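# Seat the matching loose relay into the rack's empty pocket

## Task

Pick out the loose relay (a small transparent box with a colored button on one end) whose button color is the same as the two relays already sitting in the black rack. Insert it into the rack's one free pocket with the button facing up and press it fully home. The job counts as failed if either relay already in the rack is raised or leaves the rack.

## Robot and tools

ROBOT AND FRAME
Two arms, left_arm and right_arm, each ending in a parallel gripper. All positions, velocities and targets use the scene frame. Its origin sits at table-top height, midway between the two nominal arm bases. +z points up, +x points out over the table, and left_arm is on the +y side. These arm names do not correspond to the left or right of camera images. The measured bases are: left_arm at (-0.013, +0.371, 0) m, quat_wxyz (+1.000, 0, 0, -0.012); right_arm at (+0.051, -0.406, 0) m, quat_wxyz (+1.000, 0, 0, -0.008). Reported hand poses can be a few cm off, more when the arm is stretched far.
On each gripper the fingers point along its own +z and close along its own x. end_effector_position is the point between the pads, and the fingertips extend 17.5 mm past it. A block about 10 cm long sticks out toward the gripper's -y and rotates with it. Joint ranges (rad): waist ±3.491, shoulder ±3.140, elbow -1.187 to 4.328, forearm roll ±3.316, wrist pitch ±3.140, wrist roll ±3.927.

ROW LAYOUT (shared by execute_actions and move)
One row is a single flat list of 18 numbers, each in [-1, 1], covering both arms even when only one moves: left dx, dy, dz, rx, ry, rz, left gripper position, force_limit, speed, then the same nine for the right arm. dx..rz are offsets, not poses: they are measured from that arm's Hand target as it was when the action or move began, along scene-frame axes. 1.0 equals 0.6 m for dx/dy/dz or 180 degrees for rx/ry/rz; rx, ry, rz form a single rotation vector, turning about the Hand target's position. A translation longer than 1.0 is scaled down along its direction. Sending six zeros holds the arm at its Hand target. The gripper numbers are absolute: position +1 = fully open (50 mm), about -0.65 = pads touching, -1 = close until the object stops them. force_limit -1/0/+1 means about 20/102/185 N per pad (actual grip may be ~15 N more). speed -1/0/+1 means 20/85/150 mm/s. Both start at +1. Always resend the gripper values you want; a 0 is a real command.

TOOLS
execute_actions(actions, cameras): actions is a list of actions; each action is a table of up to 15 rows, one row per 1/30 s step; a shorter table repeats its final row until 15 steps are done. Every row of an action is counted from the same start pose, and each new action restarts from the current Hand target, so repeating an offset moves further. Images come back only if actions is empty or cameras names them.
move(target, speed, blend, blocking, cameras): drives each gripper in a straight line toward target, which is one 18-number row or a list of up to 15 rows; all rows are offsets from the same starting Hand targets. speed is path top speed in m/s, 0.002 to 1, default 0.25 (rotation up to twice that in rad/s); give one value or one per target. blend (m) rounds corners in a list; 0 stops at each. blocking=false returns after about 0.5 s while motion continues. Moves last at least 0.5 s and are cut off at 10 s. They do not avoid obstacles or the other arm. The result adds a move: line with an ending such as done, off_target, moving, held or fault, plus limits like paced or held.
wait(seconds 0 to 10, cameras): lets time pass while arms keep their last command.
stop(cameras): brakes a running move; fingers continue.
zoom_image(camera, region): camera is cam_high, cam_left_wrist or cam_right_wrist; region is [x0, y0, x1, y1] pixels from the top-left, at most 504 wide and high, taken from the newest image. Each camera gives 672x504.
finished_scene(scene): ends the scene with its number; the goal must then hold without the robot. Make no further calls in that same reply.

RESULTS
Each result lists per arm end_effector_position (m), end_effector_quat_wxyz, Hand target (the last commanded pose after clipping, the base for the next offsets), Tool commands, joint velocities ("within noise" when still), and Flange force along the gripper's own axes (noisy, includes held weight; "no reading" near singular poses). object_status: 0 moving, 1 blocked while opening, 2 blocked while closing (a grip), 3 reached the requested opening or pads met (likely nothing held). Opening in mm ≈ (250 - position_measured) × 0.202.

CONTROL NOTES
Each step the commanded pose is clipped to within 70 mm and 16 degrees of the measured pose, so one action may fall short; a gripper resting short of its Hand target needs a new command (even zeros) or the missing offset. To grip, send -1, keep sending it, and confirm status 2; center immobile objects between the pads. Force and speed changes apply only after a new position value (differing by 0.01 or more).

WHAT TO AVOID
Arms are stiff: aiming even slightly beyond a firm contact, or touching fast, can trigger a fault. A contact torque at a joint limit (142 N m waist/shoulder/elbow, 35.6 N m for the three wrist joints) or 150 N net outside force stops that arm for 10 s; release any grip that pins it. Hot motors (MOTOR HOT line) from holding loads, long reach or pushing can cause a 30 to 60 s over-temperature stop. Keep the arms apart; a clearance check holds back some commands but contact between them can fail the job, including closing one gripper on the other's fingers. Do not drop parts, release moving parts, slam or shove hard, or let anything leave the table. Loose objects may get nudged occasionally. Do not pull out or lift the relays already in the rack.

Each tool is called after "Call:" by a JSON object that holds its "name" and its "arguments", one argument or row to a line.

## Session

Call:
{"name": "execute_actions", "arguments": {
  "actions": []
}}

Call:
{"name": "zoom_image", "arguments": {
  "camera": "cam_high",
  "region": [345, 100, 505, 300]
}}

Scene clock: 0.00 s.
left_arm: end_effector_position=(+0.4261, +0.4886, +0.3233) position_measured=3 object_status=3 end_effector_quat_wxyz=(-0.051, +0.659, +0.701, +0.268) | right_arm: end_effector_position=(+0.4642, -0.0779, +0.2298) position_measured=3 object_status=3 end_effector_quat_wxyz=(-0.005, -0.379, +0.925, -0.023)
Joint positions: left_arm=[0.313 -0.254 -0.125 -0.368 -1.283 -0.197] | right_arm=[0.957 0.223 0.117 0.035 -1.498 1.406]
Joint velocities: within noise
Flange force (N): no reading
Hand target: left_arm +0.4261, +0.4886, +0.3233; -0.051, +0.659, +0.701, +0.268 | right_arm +0.4642, -0.0779, +0.2298; -0.005, -0.379, +0.925, -0.023
Tool commands: left_gripper/position=+1.0 left_gripper/force_limit=+1.0 left_gripper/speed=+1.0 right_gripper/position=+1.0 right_gripper/force_limit=+1.0 right_gripper/speed=+1.0

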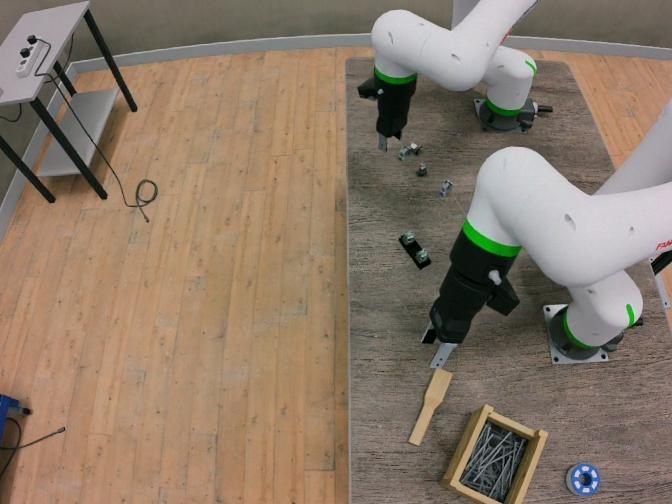

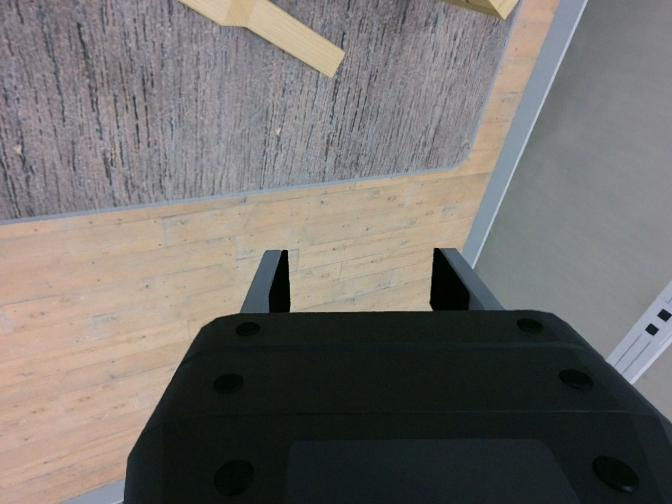

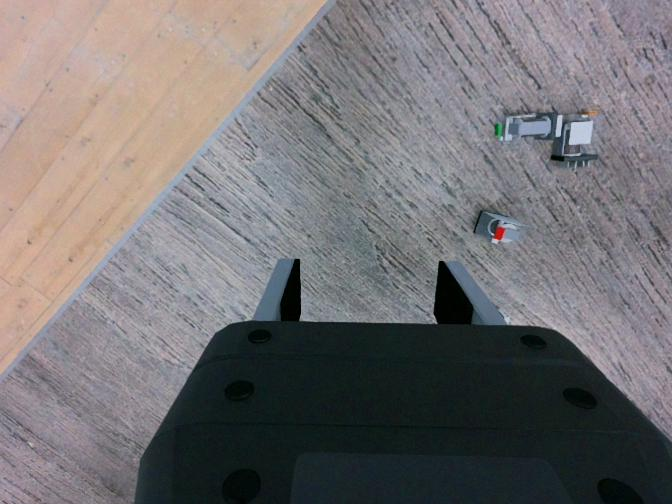

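Scaled by 2.520 from the camera's 672x504 image, which has a finer 960x720 frame.

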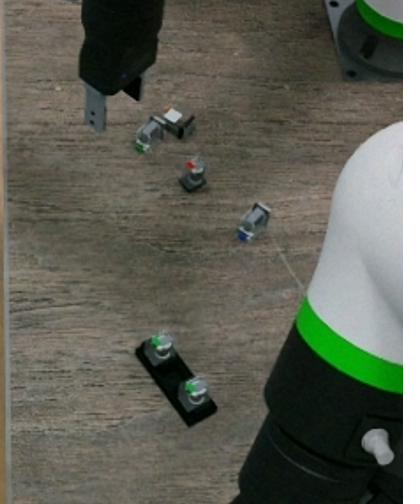

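Call:
{"name": "zoom_image", "arguments": {
  "camera": "cam_right_wrist",
  "region": [470, 80, 630, 200]
}}

Scaled by 3.150 from the camera's 672x504 image, which has a finer 960x720 frame.

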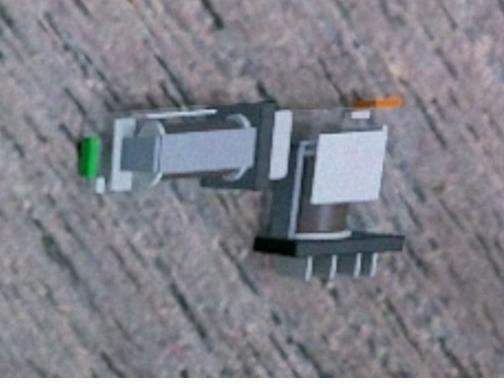

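Call:
{"name": "move", "arguments": {
  "target": [
    [-0.71, 0.602, 0.061, 0, 0, 0, 1, 1, 1, -0.073, -0.1958, -0.133, 0.0138, -0.009, -0.4786, 1, -0.7, -0.8]
  ],
  "speed": 0.4,
  "cameras": ["cam_right_wrist", "cam_high"]
}}

Call:
{"name": "zoom_image", "arguments": {
  "camera": "cam_right_wrist",
  "region": [270, 90, 430, 250]
}}

Scene clock: 52.57 s.
left_arm: end_effector_position=(+0.0001, +0.8498, +0.3600) position_measured=3 object_status=3 end_effector_quat_wxyz=(-0.051, +0.659, +0.701, +0.268) | right_arm: end_effector_position=(+0.4204, -0.1953, +0.1500) position_measured=3 object_status=3 end_effector_quat_wxyz=(+0.000, +0.355, +0.935, +0.000)
Joint positions: left_arm=[2.146 -0.257 -0.298 0.512 -1.302 -2.142] | right_arm=[0.845 -0.011 -0.32 0 -1.263 0.017]
Flange force (N): left_arm=[4.6 4.0 2.4] | right_arm=[3.1 0.4 2.9]
Hand target: left_arm +0.0001, +0.8498, +0.3599; -0.051, +0.659, +0.701, +0.268 | right_arm +0.4204, -0.1953, +0.1500; +0.000, +0.355, +0.935, +0.000
Off the commanded pose: left_arm 0.000 m, 0 deg | right_arm 0.000 m, 0 deg.
move: done
Images, in order (width x height): cam_high 672x504, cam_right_wrist 672x504.

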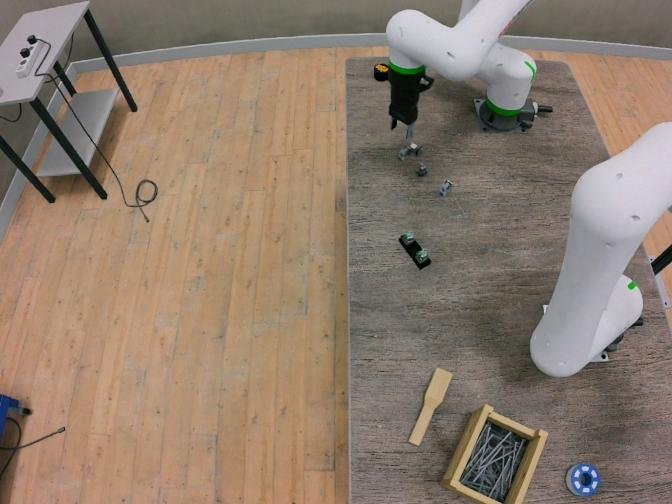

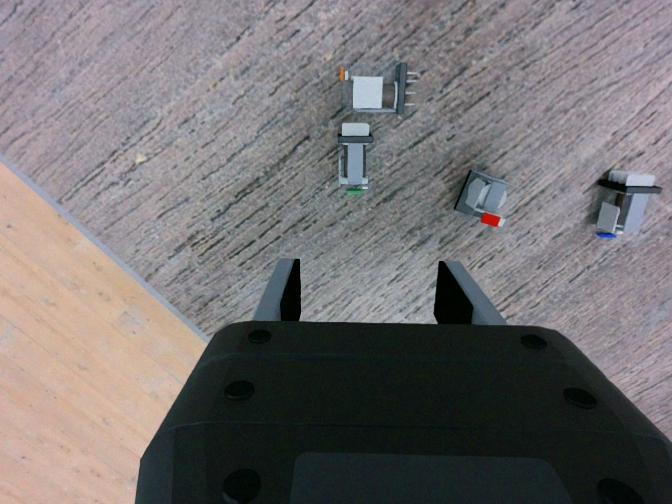

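Scaled by 3.150 from the camera's 672x504 image, which has a finer 960x720 frame.

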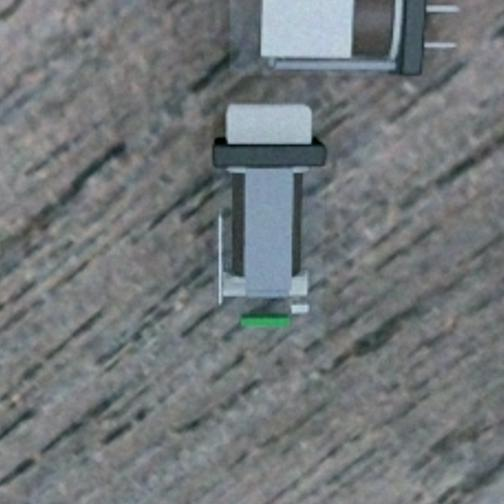

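Call:
{"name": "move", "arguments": {
  "target": [
    [0, 0, 0, 0, 0, 0, 1, 1, 1, -0.0248, -0.0353, -0.1, -0.2493, 0.2213, 0, 1, -0.7, -0.8],
    [0, 0, 0, 0, 0, 0, 1, 1, 1, -0.0248, -0.0353, -0.2133, -0.2493, 0.2213, 0, 1, -0.7, -0.8],
    [0, 0, 0, 0, 0, 0, 1, 1, 1, -0.0248, -0.0353, -0.2133, -0.2493, 0.2213, 0, -1, -0.7, -0.8],
    [0, 0, 0, 0, 0, 0, 1, 1, 1, -0.0248, -0.0353, -0.0333, -0.2493, 0.2213, 0, -1, -0.7, -0.8]
  ],
  "speed": [0.4, 0.15, 0.1, 0.25],
  "cameras": ["cam_right_wrist"]
}}

Call:
{"name": "zoom_image", "arguments": {
  "camera": "cam_right_wrist",
  "region": [280, 180, 460, 330]
}}

Scene clock: 94.90 s.
left_arm: end_effector_position=(+0.0001, +0.8498, +0.3599) position_measured=3 object_status=3 end_effector_quat_wxyz=(-0.051, +0.659, +0.701, +0.268) | right_arm: end_effector_position=(+0.4057, -0.2167, +0.1301) position_measured=148 object_status=2 end_effector_quat_wxyz=(-0.178, +0.307, +0.810, -0.468)
Joint positions: left_arm=[2.146 -0.257 -0.298 0.512 -1.302 -2.142] | right_arm=[0.846 0.728 0.229 0.016 -2.12 0.016]
Flange force (N): left_arm=[5.7 3.9 2.0] | right_arm=[2.2 3.5 2.2]
Hand target: left_arm +0.0001, +0.8498, +0.3599; -0.051, +0.659, +0.701, +0.268 | right_arm +0.4055, -0.2165, +0.1301; -0.178, +0.307, +0.810, -0.468
Off the commanded pose: left_arm 0.000 m, 0 deg | right_arm 0.000 m, 0 deg.
move: done
Images, in order (width x height): cam_right_wrist 672x504.

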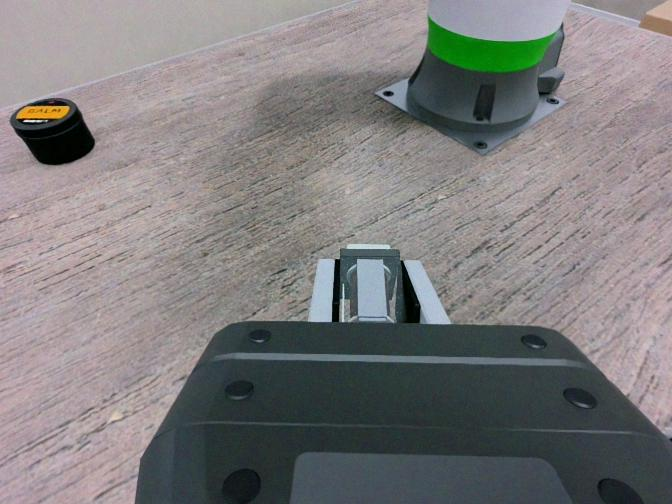

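Scaled by 2.800 from the camera's 672x504 image, which has a finer 960x720 frame.

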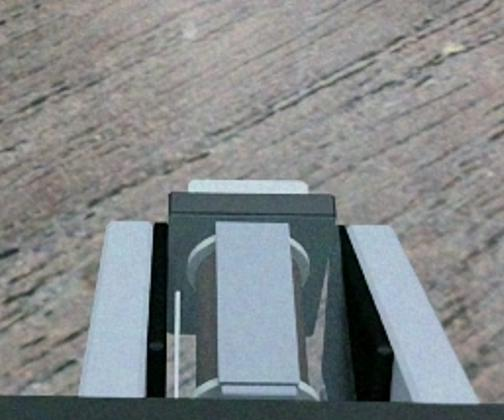

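Call:
{"name": "move", "arguments": {
  "target": [
    [0, 0, 0, 0, 0, 0, 1, 1, 1, 0.0742, 0.3108, -0.0168, 0.5433, 0.0323, 0.3849, -1, -0.7, -0.8],
    [0, 0, 0, 0, 0, 0, 1, 1, 1, 0.0742, 0.3108, -0.1668, 0.5433, 0.0323, 0.3849, -1, -0.7, -0.8]
  ],
  "speed": [0.5, 0.12],
  "cameras": ["cam_right_wrist"]
}}

Call:
{"name": "zoom_image", "arguments": {
  "camera": "cam_right_wrist",
  "region": [280, 180, 460, 330]
}}

Scene clock: 110.03 s.
left_arm: end_effector_position=(+0.0001, +0.8498, +0.3599) position_measured=3 object_status=3 end_effector_quat_wxyz=(-0.051, +0.659, +0.701, +0.268) | right_arm: end_effector_position=(+0.4501, -0.0300, +0.0300) position_measured=148 object_status=2 end_effector_quat_wxyz=(-0.106, -0.396, +0.881, +0.236)
Joint positions: left_arm=[2.146 -0.257 -0.298 0.512 -1.302 -2.142] | right_arm=[0.693 0.53 0.11 -0.538 -1.29 1.929]
Flange force (N): left_arm=[6.1 4.0 1.8] | right_arm=[-1.9 0.0 4.0]
Hand target: left_arm +0.0001, +0.8498, +0.3599; -0.051, +0.659, +0.701, +0.268 | right_arm +0.4501, -0.0300, +0.0300; -0.106, -0.396, +0.881, +0.236
Off the commanded pose: left_arm 0.000 m, 0 deg | right_arm 0.000 m, 0 deg.
move: done
Images, in order (width x height): cam_right_wrist 672x504.

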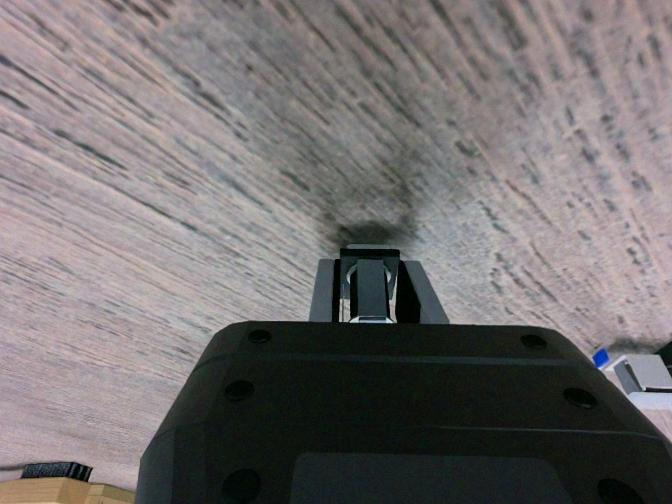

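Scaled by 2.800 from the camera's 672x504 image, which has a finer 960x720 frame.

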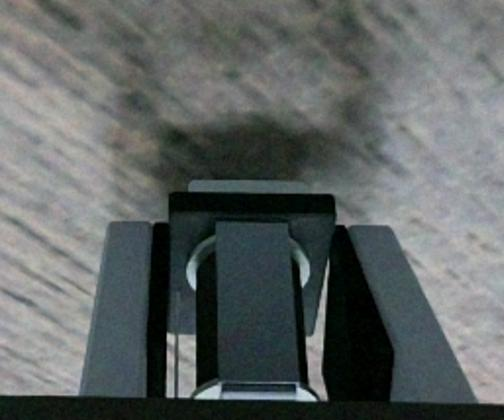

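Call:
{"name": "move", "arguments": {
  "target": [
    [0, 0, 0, 0, 0, 0, 1, 1, 1, 0, 0, -0.0042, 0, 0, 0, -1, -0.7, -0.8]
  ],
  "speed": 0.03,
  "cameras": []
}}

Scene clock: 114.77 s.
left_arm: end_effector_position=(+0.0001, +0.8498, +0.3599) position_measured=3 object_status=3 end_effector_quat_wxyz=(-0.051, +0.659, +0.701, +0.268) | right_arm: end_effector_position=(+0.4501, -0.0300, +0.0275) position_measured=148 object_status=2 end_effector_quat_wxyz=(-0.106, -0.396, +0.881, +0.236)
Joint positions: left_arm=[2.146 -0.257 -0.298 0.512 -1.302 -2.142] | right_arm=[0.693 0.534 0.109 -0.539 -1.286 1.932]
Flange force (N): left_arm=[5.2 4.2 2.3] | right_arm=[-1.4 -0.2 4.7]
Hand target: left_arm +0.0001, +0.8498, +0.3599; -0.051, +0.659, +0.701, +0.268 | right_arm +0.4501, -0.0300, +0.0275; -0.106, -0.396, +0.881, +0.236
Off the commanded pose: left_arm 0.000 m, 0 deg | right_arm 0.000 m, 0 deg.
move: done
No camera images: "cameras" was empty.

Call:
{"name": "move", "arguments": {
  "target": [
    [0, 0, 0, 0, 0, 0, 1, 1, 1, 0, 0, -0.0015, 0, 0, 0, -1, -0.7, -0.8]
  ],
  "speed": 0.02,
  "cameras": []
}}

Scene clock: 118.63 s.
left_arm: end_effector_position=(+0.0001, +0.8498, +0.3599) position_measured=3 object_status=3 end_effector_quat_wxyz=(-0.051, +0.659, +0.701, +0.268) | right_arm: end_effector_position=(+0.4501, -0.0300, +0.0266) position_measured=148 object_status=2 end_effector_quat_wxyz=(-0.106, -0.396, +0.881, +0.236)
Joint positions: left_arm=[2.146 -0.257 -0.298 0.512 -1.302 -2.142] | right_arm=[0.692 0.535 0.108 -0.539 -1.285 1.933]
Flange force (N): left_arm=[5.2 4.5 1.9] | right_arm=[9.8 19.8 -38.2]
Hand target: left_arm +0.0001, +0.8498, +0.3599; -0.051, +0.659, +0.701, +0.268 | right_arm +0.4501, -0.0300, +0.0266; -0.106, -0.396, +0.881, +0.236
Off the commanded pose: left_arm 0.000 m, 0 deg | right_arm 0.000 m, 0 deg.
move: done
No camera images: "cameras" was empty.

Call:
{"name": "move", "arguments": {
  "target": [
    [0, 0, 0, 0, 0, 0, 1, 1, 1, 0, 0, 0.001, 0, 0, 0, 1, -0.7, -0.8],
    [0, 0, 0, 0, 0, 0, 1, 1, 1, 0.0373, -0.0332, 0.0877, 0, 0, 0, 1, -0.7, -0.8],
    [0, 0, 0, 0, 0, 0, 1, 1, 1, -0.0107, 0.0093, 0.1557, -0.1843, -0.0109, -0.4875, 1, -0.7, -0.8]
  ],
  "speed": [0.02, 0.15, 0.5],
  "blend": [0, 0.02, 0],
  "cameras": ["cam_right_wrist"]
}}

Call:
{"name": "zoom_image", "arguments": {
  "camera": "cam_right_wrist",
  "region": [300, 150, 420, 270]
}}

Scene clock: 157.53 s.
left_arm: end_effector_position=(+0.0001, +0.8498, +0.3599) position_measured=3 object_status=3 end_effector_quat_wxyz=(-0.051, +0.659, +0.701, +0.268) | right_arm: end_effector_position=(+0.4436, -0.0245, +0.1200) position_measured=3 object_status=3 end_effector_quat_wxyz=(+0.000, +0.355, +0.935, +0.000)
Joint positions: left_arm=[2.146 -0.257 -0.298 0.512 -1.302 -2.142] | right_arm=[1.027 0.311 -0.022 0 -1.238 -0.165]
Flange force (N): left_arm=[4.7 4.3 2.2] | right_arm=[2.8 0.6 3.0]
Hand target: left_arm +0.0001, +0.8498, +0.3599; -0.051, +0.659, +0.701, +0.268 | right_arm +0.4436, -0.0245, +0.1200; +0.000, +0.355, +0.935, +0.000
Off the commanded pose: left_arm 0.000 m, 0 deg | right_arm 0.000 m, 0 deg.
move: done
Images, in order (width x height): cam_right_wrist 672x504.

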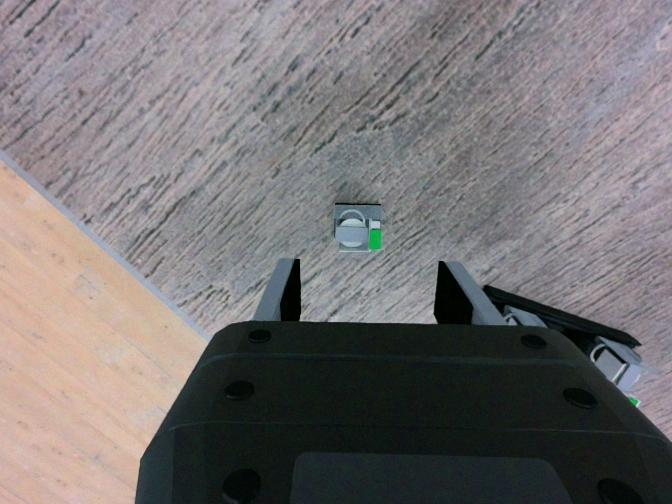

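Scaled by 4.200 from the camera's 672x504 image, which has a finer 960x720 frame.

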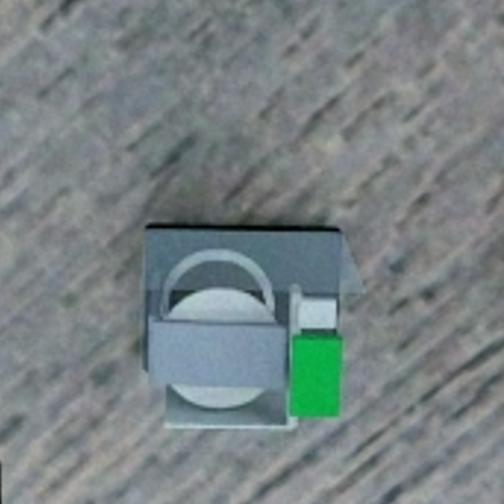

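Call:
{"name": "move", "arguments": {
  "target": [
    [0, 0, 0, 0, 0, 0, 1, 1, 1, 0.0025, 0.0005, -0.1248, 0, 0, 0, 1, -0.7, -0.8],
    [0, 0, 0, 0, 0, 0, 1, 1, 1, 0.0025, 0.0005, -0.1248, 0, 0, 0, -1, -0.7, -0.8],
    [0, 0, 0, 0, 0, 0, 1, 1, 1, 0.0025, 0.0005, 0.0167, 0, 0, 0, -1, -0.7, -0.8],
    [0, 0, 0, 0, 0, 0, 1, 1, 1, -0.0927, 0.2858, 0.0333, 0, 0, 0.4022, -1, -0.7, -0.8]
  ],
  "speed": [0.2, 0.1, 0.25, 0.4],
  "blend": [0, 0, 0.02, 0],
  "cameras": ["cam_right_wrist"]
}}

Call:
{"name": "zoom_image", "arguments": {
  "camera": "cam_right_wrist",
  "region": [280, 90, 430, 330]
}}

Scene clock: 199.80 s.
left_arm: end_effector_position=(+0.0001, +0.8498, +0.3599) position_measured=3 object_status=3 end_effector_quat_wxyz=(-0.051, +0.659, +0.701, +0.268) | right_arm: end_effector_position=(+0.3879, +0.1471, +0.1400) position_measured=117 object_status=2 end_effector_quat_wxyz=(+0.000, -0.266, +0.964, +0.000)
Joint positions: left_arm=[2.146 -0.257 -0.298 0.512 -1.302 -2.142] | right_arm=[1.242 0.544 0.353 0 -1.381 0.884]
Flange force (N): left_arm=[5.0 3.6 2.0] | right_arm=[-0.3 2.7 2.8]
Hand target: left_arm +0.0001, +0.8498, +0.3599; -0.051, +0.659, +0.701, +0.268 | right_arm +0.3880, +0.1470, +0.1400; +0.000, -0.266, +0.964, +0.000
Off the commanded pose: left_arm 0.000 m, 0 deg | right_arm 0.000 m, 0 deg.
move: done
Images, in order (width x height): cam_right_wrist 672x504.

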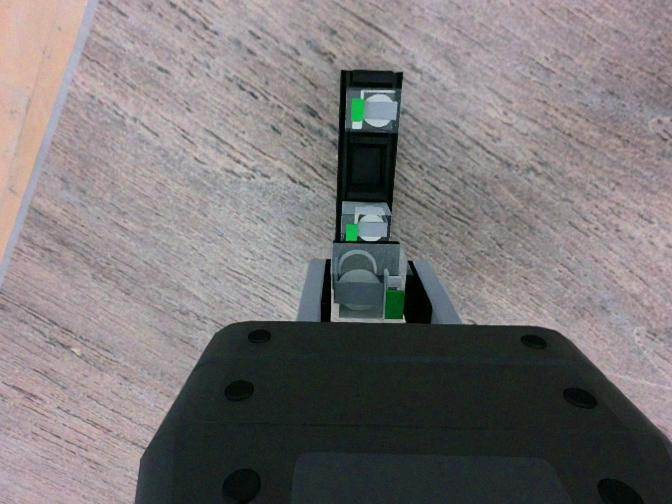

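Scaled by 2.100 from the camera's 672x504 image, which has a finer 960x720 frame.

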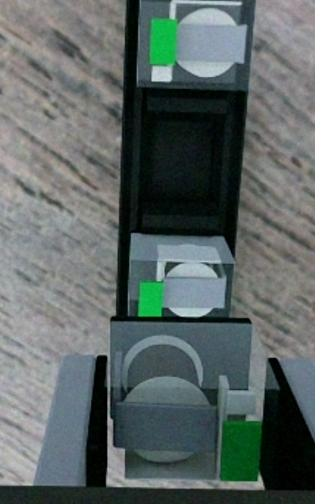

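Call:
{"name": "zoom_image", "arguments": {
  "camera": "cam_right_wrist",
  "region": [320, 120, 410, 220]
}}

Scaled by 5.040 from the camera's 672x504 image, which has a finer 960x720 frame.

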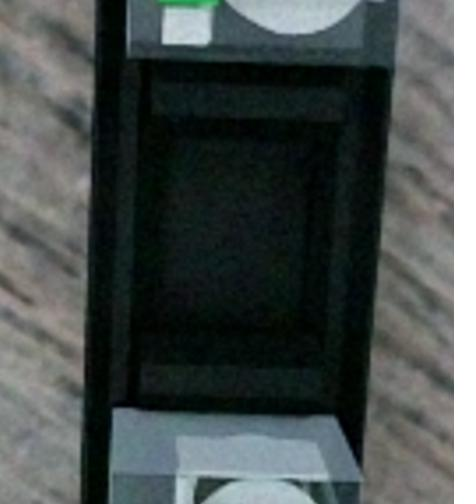

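Call:
{"name": "move", "arguments": {
  "target": [
    [0, 0, 0, 0, 0, 0, 1, 1, 1, 0.0168, -0.0435, 0, 0, 0, -0.0069, -1, -0.7, -0.8],
    [0, 0, 0, 0, 0, 0, 1, 1, 1, 0.0168, -0.0435, -0.1333, 0, 0, -0.0069, -1, -0.7, -0.8],
    [0, 0, 0, 0, 0, 0, 1, 1, 1, 0.0168, -0.0435, -0.1527, 0, 0, -0.0069, -1, -0.7, -0.8]
  ],
  "speed": [0.2, 0.12, 0.02],
  "blend": [0.005, 0, 0],
  "cameras": ["cam_right_wrist"]
}}

Call:
{"name": "zoom_image", "arguments": {
  "camera": "cam_right_wrist",
  "region": [290, 60, 440, 330]
}}

Scene clock: 227.50 s.
left_arm: end_effector_position=(+0.0001, +0.8498, +0.3599) position_measured=3 object_status=3 end_effector_quat_wxyz=(-0.051, +0.659, +0.701, +0.268) | right_arm: end_effector_position=(+0.3982, +0.1210, +0.0486) position_measured=117 object_status=2 end_effector_quat_wxyz=(+0.000, -0.255, +0.967, +0.000)
Joint positions: left_arm=[2.146 -0.257 -0.298 0.512 -1.302 -2.142] | right_arm=[1.212 0.57 0.17 0.001 -1.171 0.892]
Flange force (N): left_arm=[4.5 4.4 1.9] | right_arm=[14.1 -0.3 -45.0]
Hand target: left_arm +0.0001, +0.8498, +0.3599; -0.051, +0.659, +0.701, +0.268 | right_arm +0.3981, +0.1209, +0.0483; +0.000, -0.255, +0.967, +0.000
Off the commanded pose: left_arm 0.000 m, 0 deg | right_arm 0.000 m, 0 deg.
move: done
Images, in order (width x height): cam_right_wrist 672x504.

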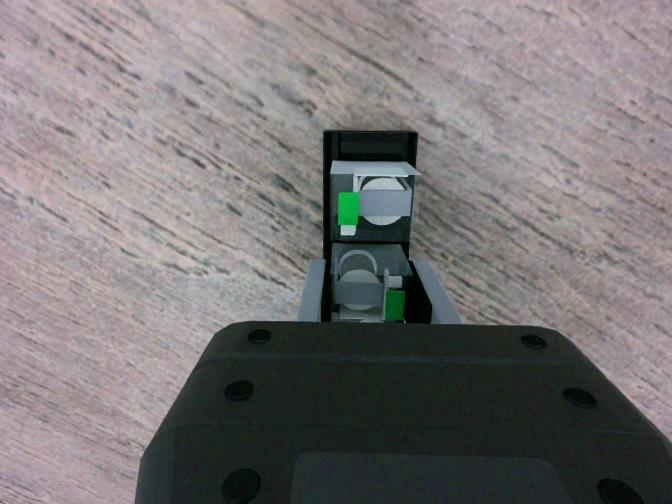

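Scaled by 1.867 from the camera's 672x504 image, which has a finer 960x720 frame.

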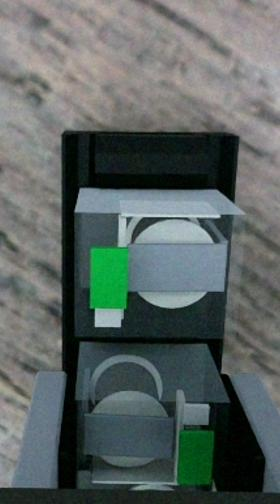

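Call:
{"name": "move", "arguments": {
  "target": [
    [0, 0, 0, 0, 0, 0, 1, 1, 1, 0, 0, 0.0012, 0, 0, 0, -1, -0.7, -0.8],
    [0, 0, 0, 0, 0, 0, 1, 1, 1, 0, 0, 0.0012, 0, 0, 0, 1, -0.7, -0.8],
    [0, 0, 0, 0, 0, 0, 1, 1, 1, 0, 0, 0.12, 0, 0, 0, 1, -0.7, -0.8]
  ],
  "speed": [0.02, 0.02, 0.2],
  "cameras": ["cam_right_wrist", "cam_high"]
}}

Call:
{"name": "zoom_image", "arguments": {
  "camera": "cam_right_wrist",
  "region": [310, 60, 430, 300]
}}

Scene clock: 239.87 s.
left_arm: end_effector_position=(+0.0001, +0.8498, +0.3599) position_measured=3 object_status=3 end_effector_quat_wxyz=(-0.051, +0.659, +0.701, +0.268) | right_arm: end_effector_position=(+0.3982, +0.1209, +0.1204) position_measured=3 object_status=3 end_effector_quat_wxyz=(+0.000, -0.255, +0.967, +0.000)
Joint positions: left_arm=[2.146 -0.257 -0.298 0.512 -1.302 -2.142] | right_arm=[1.212 0.512 0.26 0.001 -1.318 0.891]
Flange force (N): left_arm=[5.4 4.1 1.9] | right_arm=[-0.5 3.1 3.0]
Hand target: left_arm +0.0001, +0.8498, +0.3599; -0.051, +0.659, +0.701, +0.268 | right_arm +0.3981, +0.1209, +0.1203; +0.000, -0.255, +0.967, +0.000
Off the commanded pose: left_arm 0.000 m, 0 deg | right_arm 0.000 m, 0 deg.
move: done
Images, in order (width x height): cam_high 672x504, cam_right_wrist 672x504.

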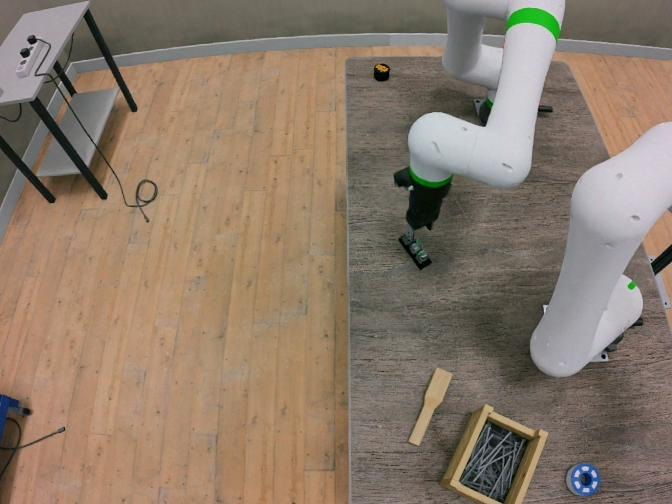

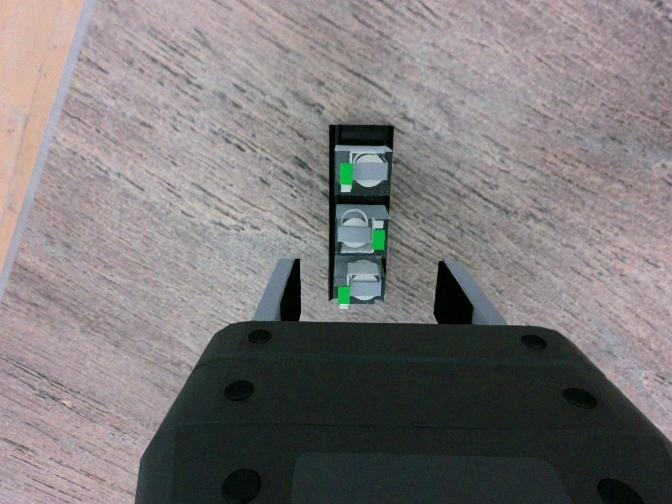

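Scaled by 2.100 from the camera's 672x504 image, which has a finer 960x720 frame.

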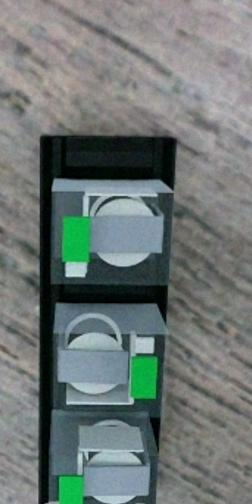

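Call:
{"name": "finished_scene", "arguments": {
  "scene": 2
}}

The scene is finished: the task was done.


## Next scene

The same job, from a new start.

Call:
{"name": "execute_actions", "arguments": {
  "actions": []
}}

Call:
{"name": "zoom_image", "arguments": {
  "camera": "cam_high",
  "region": [200, 180, 480, 400]
}}

Scene clock: 0.00 s.
left_arm: end_effector_position=(+0.3266, -0.0693, +0.1516) position_measured=3 object_status=3 end_effector_quat_wxyz=(+0.128, +0.886, +0.319, +0.310) | right_arm: end_effector_position=(+0.2671, -0.3903, +0.1259) position_measured=3 object_status=3 end_effector_quat_wxyz=(+0.614, -0.510, -0.553, -0.237)
Joint positions: left_arm=[-1.007 0.126 -0.151 -0.681 -0.991 0.446] | right_arm=[-0.412 0.514 -0.299 -0.769 -2.017 0.69]
Joint velocities: within noise
Flange force (N): no reading
Hand target: left_arm +0.3266, -0.0693, +0.1516; +0.128, +0.886, +0.319, +0.310 | right_arm +0.2671, -0.3903, +0.1259; +0.614, -0.510, -0.553, -0.237
Tool commands: left_gripper/position=+1.0 left_gripper/force_limit=+1.0 left_gripper/speed=+1.0 right_gripper/position=+1.0 right_gripper/force_limit=+1.0 right_gripper/speed=+1.0

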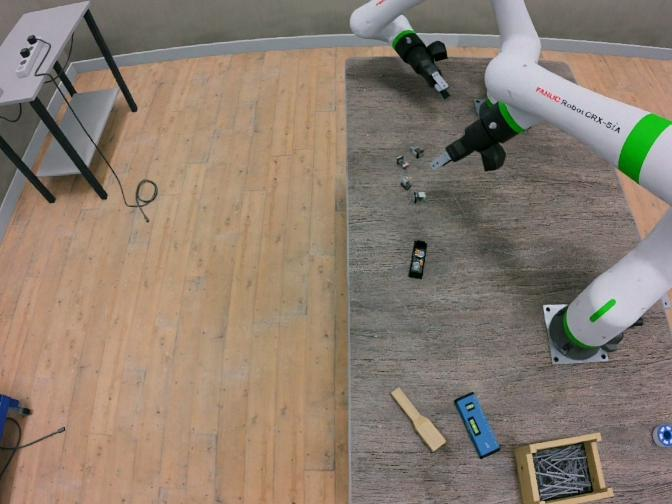

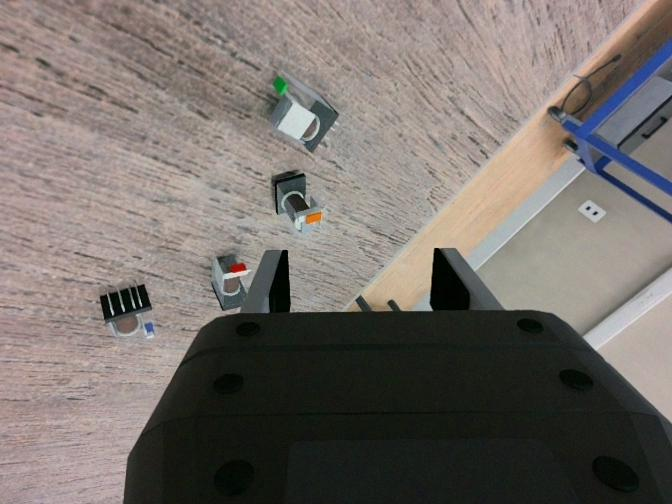

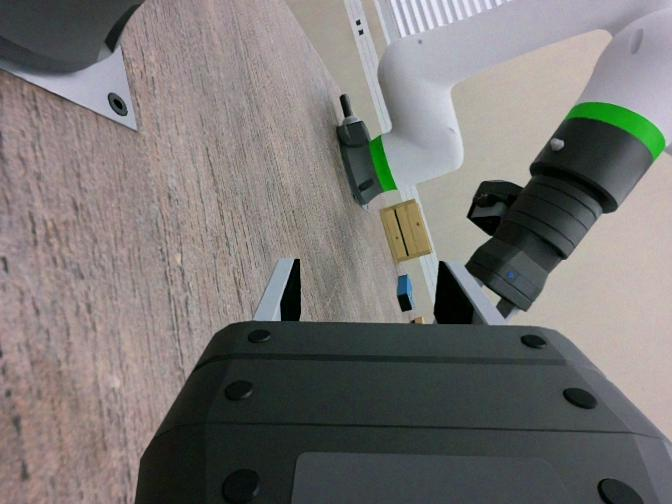

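Scaled by 1.800 from the camera's 672x504 image, which has a finer 960x720 frame.

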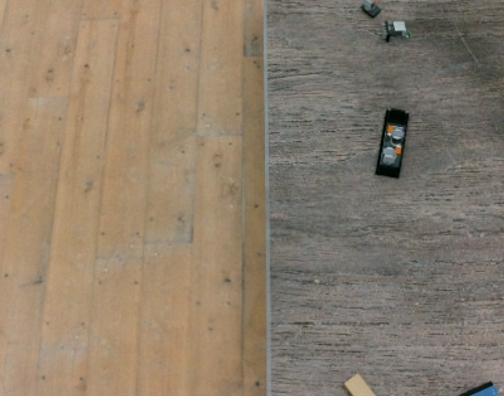

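Call:
{"name": "zoom_image", "arguments": {
  "camera": "cam_high",
  "region": [380, 135, 450, 285]
}}

Call:
{"name": "zoom_image", "arguments": {
  "camera": "cam_left_wrist",
  "region": [80, 60, 380, 350]
}}

Scaled by 3.360 from the camera's 672x504 image, which has a finer 960x720 frame.

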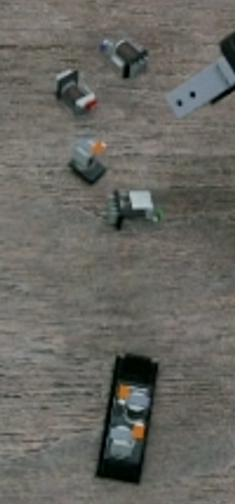

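Scaled by 1.680 from the camera's 672x504 image, which has a finer 960x720 frame.

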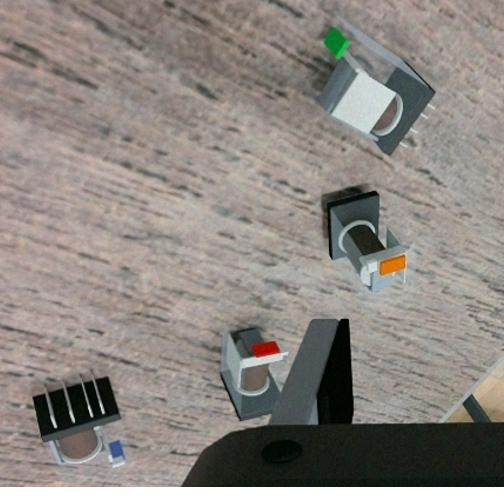

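Call:
{"name": "move", "arguments": {
  "target": [
    [-0.0777, 0.9488, 0.214, 0, 0, 0, 1, 1, 1, 0.2298, 0.4972, 0.0318, -0.1784, -0.4622, 0.3838, 1, -0.7, -0.8]
  ],
  "speed": 0.45,
  "cameras": ["cam_right_wrist"]
}}

Call:
{"name": "zoom_image", "arguments": {
  "camera": "cam_right_wrist",
  "region": [220, 60, 500, 270]
}}

Scene clock: 62.43 s.
left_arm: end_effector_position=(+0.2800, +0.5000, +0.2800) position_measured=3 object_status=3 end_effector_quat_wxyz=(+0.128, +0.886, +0.319, +0.310) | right_arm: end_effector_position=(+0.4049, -0.0920, +0.1450) position_measured=3 object_status=3 end_effector_quat_wxyz=(+0.000, +0.001, +1.000, +0.000)
Joint positions: left_arm=[1.643 -0.823 -0.873 0.681 -1.59 -2.51] | right_arm=[1.019 0.112 -0.202 -0.001 -1.257 0.567]
Flange force (N): left_arm=no reading | right_arm=[2.1 2.3 2.7]
Hand target: left_arm +0.2800, +0.5000, +0.2800; +0.128, +0.886, +0.319, +0.310 | right_arm +0.4049, -0.0920, +0.1450; +0.000, +0.001, +1.000, +0.000
Off the commanded pose: left_arm 0.000 m, 0 deg | right_arm 0.000 m, 0 deg.
move: done; limits=paced
Images, in order (width x height): cam_right_wrist 672x504.

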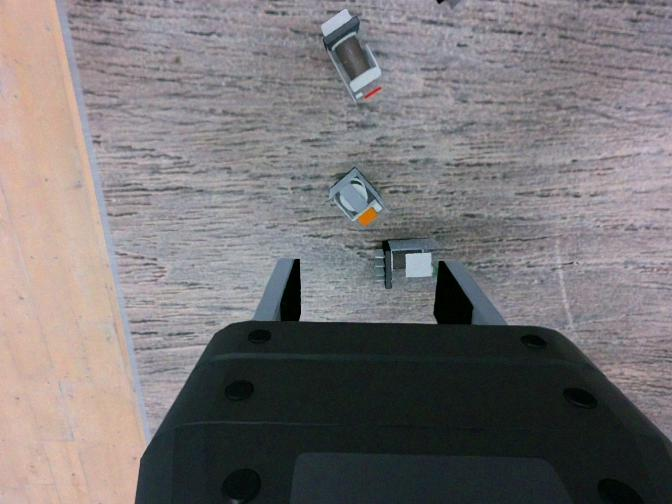

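Scaled by 1.800 from the camera's 672x504 image, which has a finer 960x720 frame.

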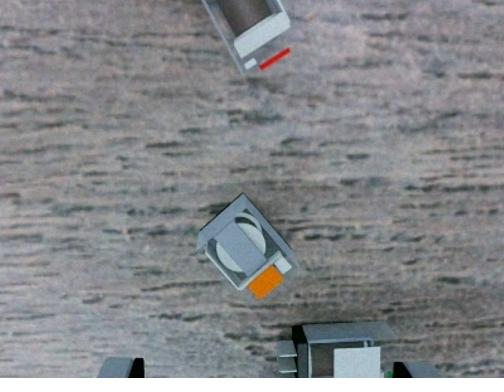

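Call:
{"name": "move", "arguments": {
  "target": [
    [-0.3, 0.5333, 0.1333, 0, 0, 0, 1, 1, 1, 0.0038, -0.015, -0.0417, 0, 0, -0.28, 1, -0.7, -0.8]
  ],
  "speed": 0.45,
  "cameras": ["cam_right_wrist"]
}}

Call:
{"name": "zoom_image", "arguments": {
  "camera": "cam_right_wrist",
  "region": [270, 130, 450, 270]
}}

Scene clock: 110.27 s.
left_arm: end_effector_position=(+0.1000, +0.8200, +0.3600) position_measured=3 object_status=3 end_effector_quat_wxyz=(+0.128, +0.886, +0.319, +0.310) | right_arm: end_effector_position=(+0.4072, -0.1010, +0.1200) position_measured=3 object_status=3 end_effector_quat_wxyz=(+0.000, +0.426, +0.905, +0.000)
Joint positions: left_arm=[2.01 0.041 -0.109 0.611 -1.733 -2.863] | right_arm=[1.004 0.123 -0.252 0 -1.195 -0.298]
Flange force (N): left_arm=[5.1 -1.1 1.2] | right_arm=[3.2 -0.2 2.6]
Hand target: left_arm +0.1000, +0.8200, +0.3600; +0.128, +0.886, +0.319, +0.310 | right_arm +0.4072, -0.1010, +0.1200; +0.000, +0.426, +0.905, +0.000
Off the commanded pose: left_arm 0.000 m, 0 deg | right_arm 0.000 m, 0 deg.
move: done; limits=paced
Images, in order (width x height): cam_right_wrist 672x504.

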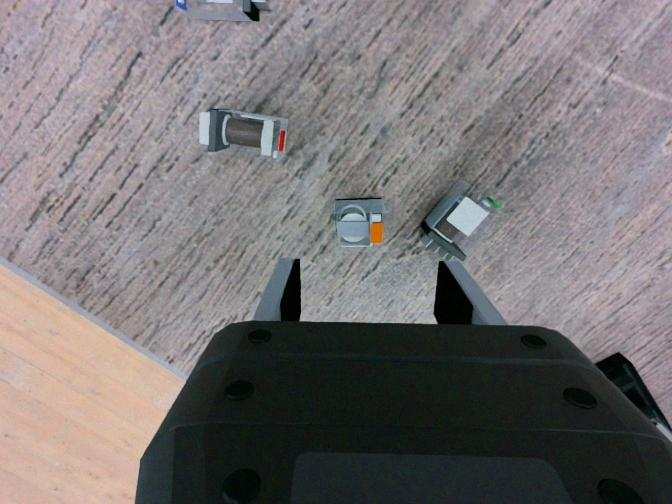

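Scaled by 2.800 from the camera's 672x504 image, which has a finer 960x720 frame.

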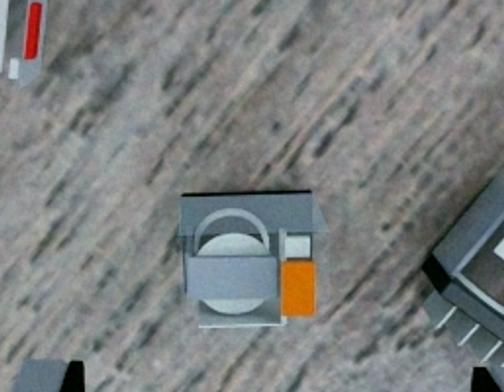

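Call:
{"name": "move", "arguments": {
  "target": [
    [0,0,0,0,0,0,1,1,1, -0.0013,-0.0035,-0.1248,0,0,0.0128,0.6,-0.7,-0.8],
    [0,0,0,0,0,0,1,1,1, -0.0013,-0.0035,-0.1248,0,0,0.0128,-1,-0.7,-0.8],
    [0,0,0,0,0,0,1,1,1, -0.0013,-0.0035,0.0167,0,0,0.0128,-1,-0.7,-0.8],
    [0,0,0,0,0,0,1,1,1, -0.0287,0.4127,0.0333,0,0,0.2161,-1,-0.7,-0.8]
  ],
  "speed": [0.2,0.2,0.3,0.4],
  "blend": [0,0,0.03,0],
  "cameras": ["cam_right_wrist"]
}}

Call:
{"name": "zoom_image", "arguments": {
  "camera": "cam_right_wrist",
  "region": [250, 80, 450, 290]
}}

Scene clock: 133.30 s.
left_arm: end_effector_position=(+0.1000, +0.8200, +0.3600) position_measured=3 object_status=3 end_effector_quat_wxyz=(+0.128, +0.886, +0.319, +0.310) | right_arm: end_effector_position=(+0.3900, +0.1466, +0.1400) position_measured=117 object_status=2 end_effector_quat_wxyz=(+0.000, +0.101, +0.995, +0.000)
Joint positions: left_arm=[2.01 0.041 -0.109 0.611 -1.733 -2.863] | right_arm=[1.238 0.545 0.356 -0.001 -1.381 0.147]
Flange force (N): left_arm=[6.2 -2.2 0.5] | right_arm=[2.0 1.5 2.8]
Hand target: left_arm +0.1000, +0.8200, +0.3600; +0.128, +0.886, +0.319, +0.310 | right_arm +0.3900, +0.1466, +0.1400; +0.000, +0.101, +0.995, +0.000
Off the commanded pose: left_arm 0.000 m, 0 deg | right_arm 0.000 m, 0 deg.
move: done
Images, in order (width x height): cam_right_wrist 672x504.

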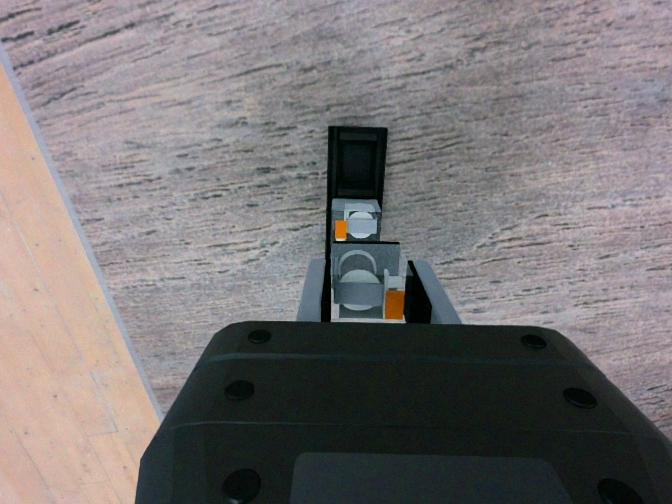

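Scaled by 2.400 from the camera's 672x504 image, which has a finer 960x720 frame.

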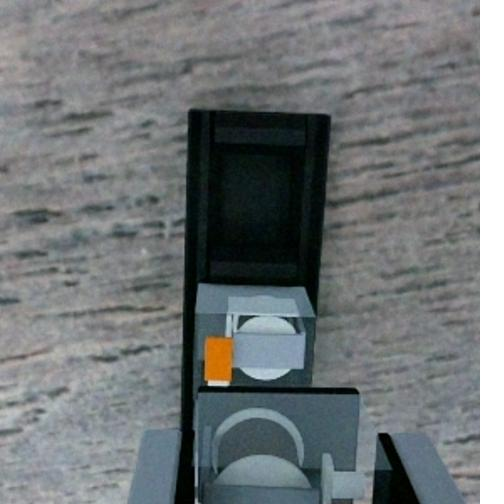

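Call:
{"name": "zoom_image", "arguments": {
  "camera": "cam_right_wrist",
  "region": [310, 115, 410, 205]
}}

Scaled by 5.040 from the camera's 672x504 image, which has a finer 960x720 frame.

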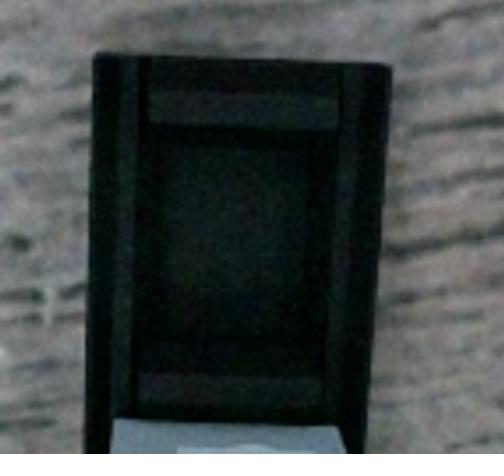

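Call:
{"name": "move", "arguments": {
  "target": [
    [0,0,0,0,0,0,1,1,1, -0.0068,-0.0485,-0.0333,0,0,-0.0061,-1,-0.7,-0.8],
    [0,0,0,0,0,0,1,1,1, -0.0068,-0.0485,-0.1333,0,0,-0.0061,-1,-0.7,-0.8],
    [0,0,0,0,0,0,1,1,1, -0.0068,-0.0485,-0.1527,0,0,-0.0061,-1,-0.7,-0.8]
  ],
  "speed": [0.25,0.12,0.02],
  "blend": [0.01,0,0],
  "cameras": ["cam_right_wrist"]
}}

Call:
{"name": "zoom_image", "arguments": {
  "camera": "cam_right_wrist",
  "region": [260, 170, 460, 330]
}}

Scene clock: 171.63 s.
left_arm: end_effector_position=(+0.1000, +0.8200, +0.3600) position_measured=3 object_status=3 end_effector_quat_wxyz=(+0.128, +0.886, +0.319, +0.310) | right_arm: end_effector_position=(+0.3860, +0.1176, +0.0486) position_measured=117 object_status=2 end_effector_quat_wxyz=(+0.000, +0.110, +0.994, +0.000)
Joint positions: left_arm=[2.01 0.041 -0.109 0.611 -1.733 -2.863] | right_arm=[1.228 0.547 0.136 -0.001 -1.159 0.138]
Flange force (N): left_arm=[5.7 -1.5 0.1] | right_arm=[12.7 -14.0 -53.0]
Hand target: left_arm +0.1000, +0.8200, +0.3600; +0.128, +0.886, +0.319, +0.310 | right_arm +0.3859, +0.1175, +0.0483; +0.000, +0.110, +0.994, +0.000
Off the commanded pose: left_arm 0.000 m, 0 deg | right_arm 0.000 m, 0 deg.
move: done
Images, in order (width x height): cam_right_wrist 672x504.

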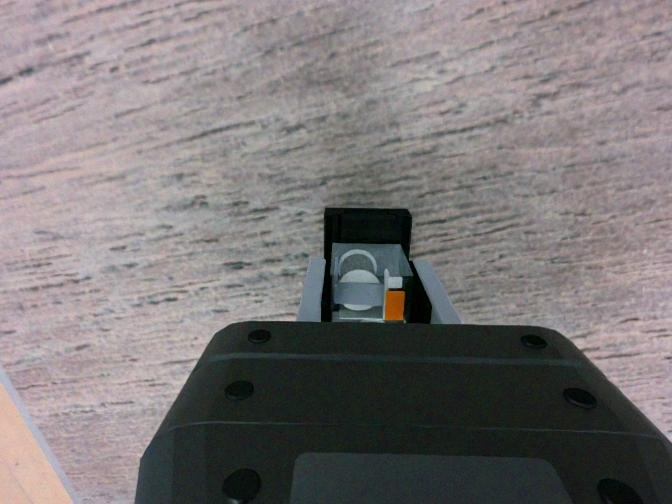

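Scaled by 2.520 from the camera's 672x504 image, which has a finer 960x720 frame.

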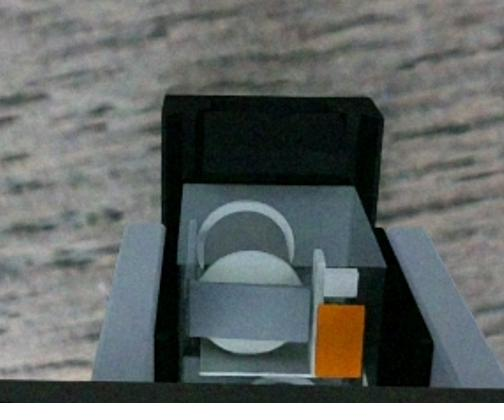

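Call:
{"name": "move", "arguments": {
  "target": [
    [0,0,0,0,0,0,1,1,1, 0,0,0.0016,0,0,0,-1,-0.7,-0.8],
    [0,0,0,0,0,0,1,1,1, 0,0,0.0016,0,0,0,0.6,-0.7,-0.8],
    [0,0,0,0,0,0,1,1,1, 0.0066,0.0327,0.12,0,0,0,0.6,-0.7,-0.8]
  ],
  "speed": [0.02,0.05,0.2],
  "cameras": ["cam_right_wrist"]
}}

Call:
{"name": "zoom_image", "arguments": {
  "camera": "cam_right_wrist",
  "region": [250, 110, 450, 320]
}}

Scene clock: 186.10 s.
left_arm: end_effector_position=(+0.1000, +0.8200, +0.3600) position_measured=3 object_status=3 end_effector_quat_wxyz=(+0.128, +0.886, +0.319, +0.310) | right_arm: end_effector_position=(+0.3898, +0.1372, +0.1203) position_measured=63 object_status=3 end_effector_quat_wxyz=(+0.000, +0.110, +0.994, +0.000)
Joint positions: left_arm=[2.01 0.041 -0.109 0.611 -1.733 -2.863] | right_arm=[1.233 0.535 0.294 -0.001 -1.329 0.133]
Flange force (N): left_arm=[5.5 -1.5 0.4] | right_arm=[1.8 2.1 3.0]
Hand target: left_arm +0.1000, +0.8200, +0.3600; +0.128, +0.886, +0.319, +0.310 | right_arm +0.3899, +0.1372, +0.1203; +0.000, +0.110, +0.994, +0.000
Off the commanded pose: left_arm 0.000 m, 0 deg | right_arm 0.000 m, 0 deg.
move: done
Images, in order (width x height): cam_right_wrist 672x504.

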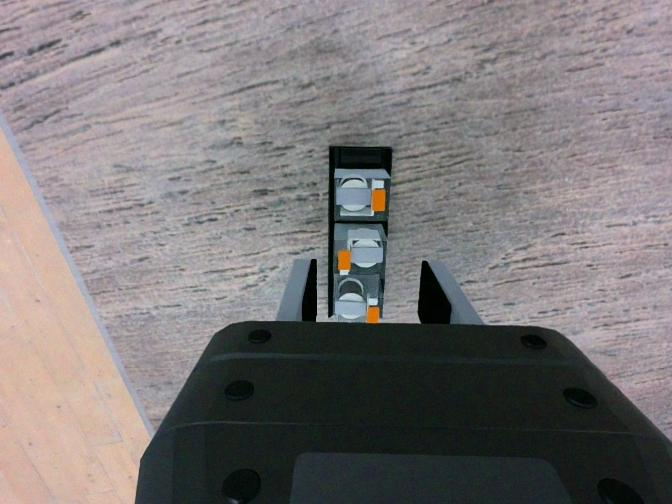

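Scaled by 2.400 from the camera's 672x504 image, which has a finer 960x720 frame.

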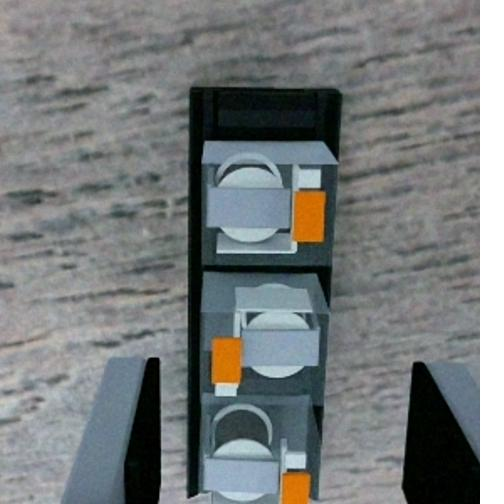

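Call:
{"name": "finished_scene", "arguments": {
  "scene": 3
}}

The scene is finished: the task was done.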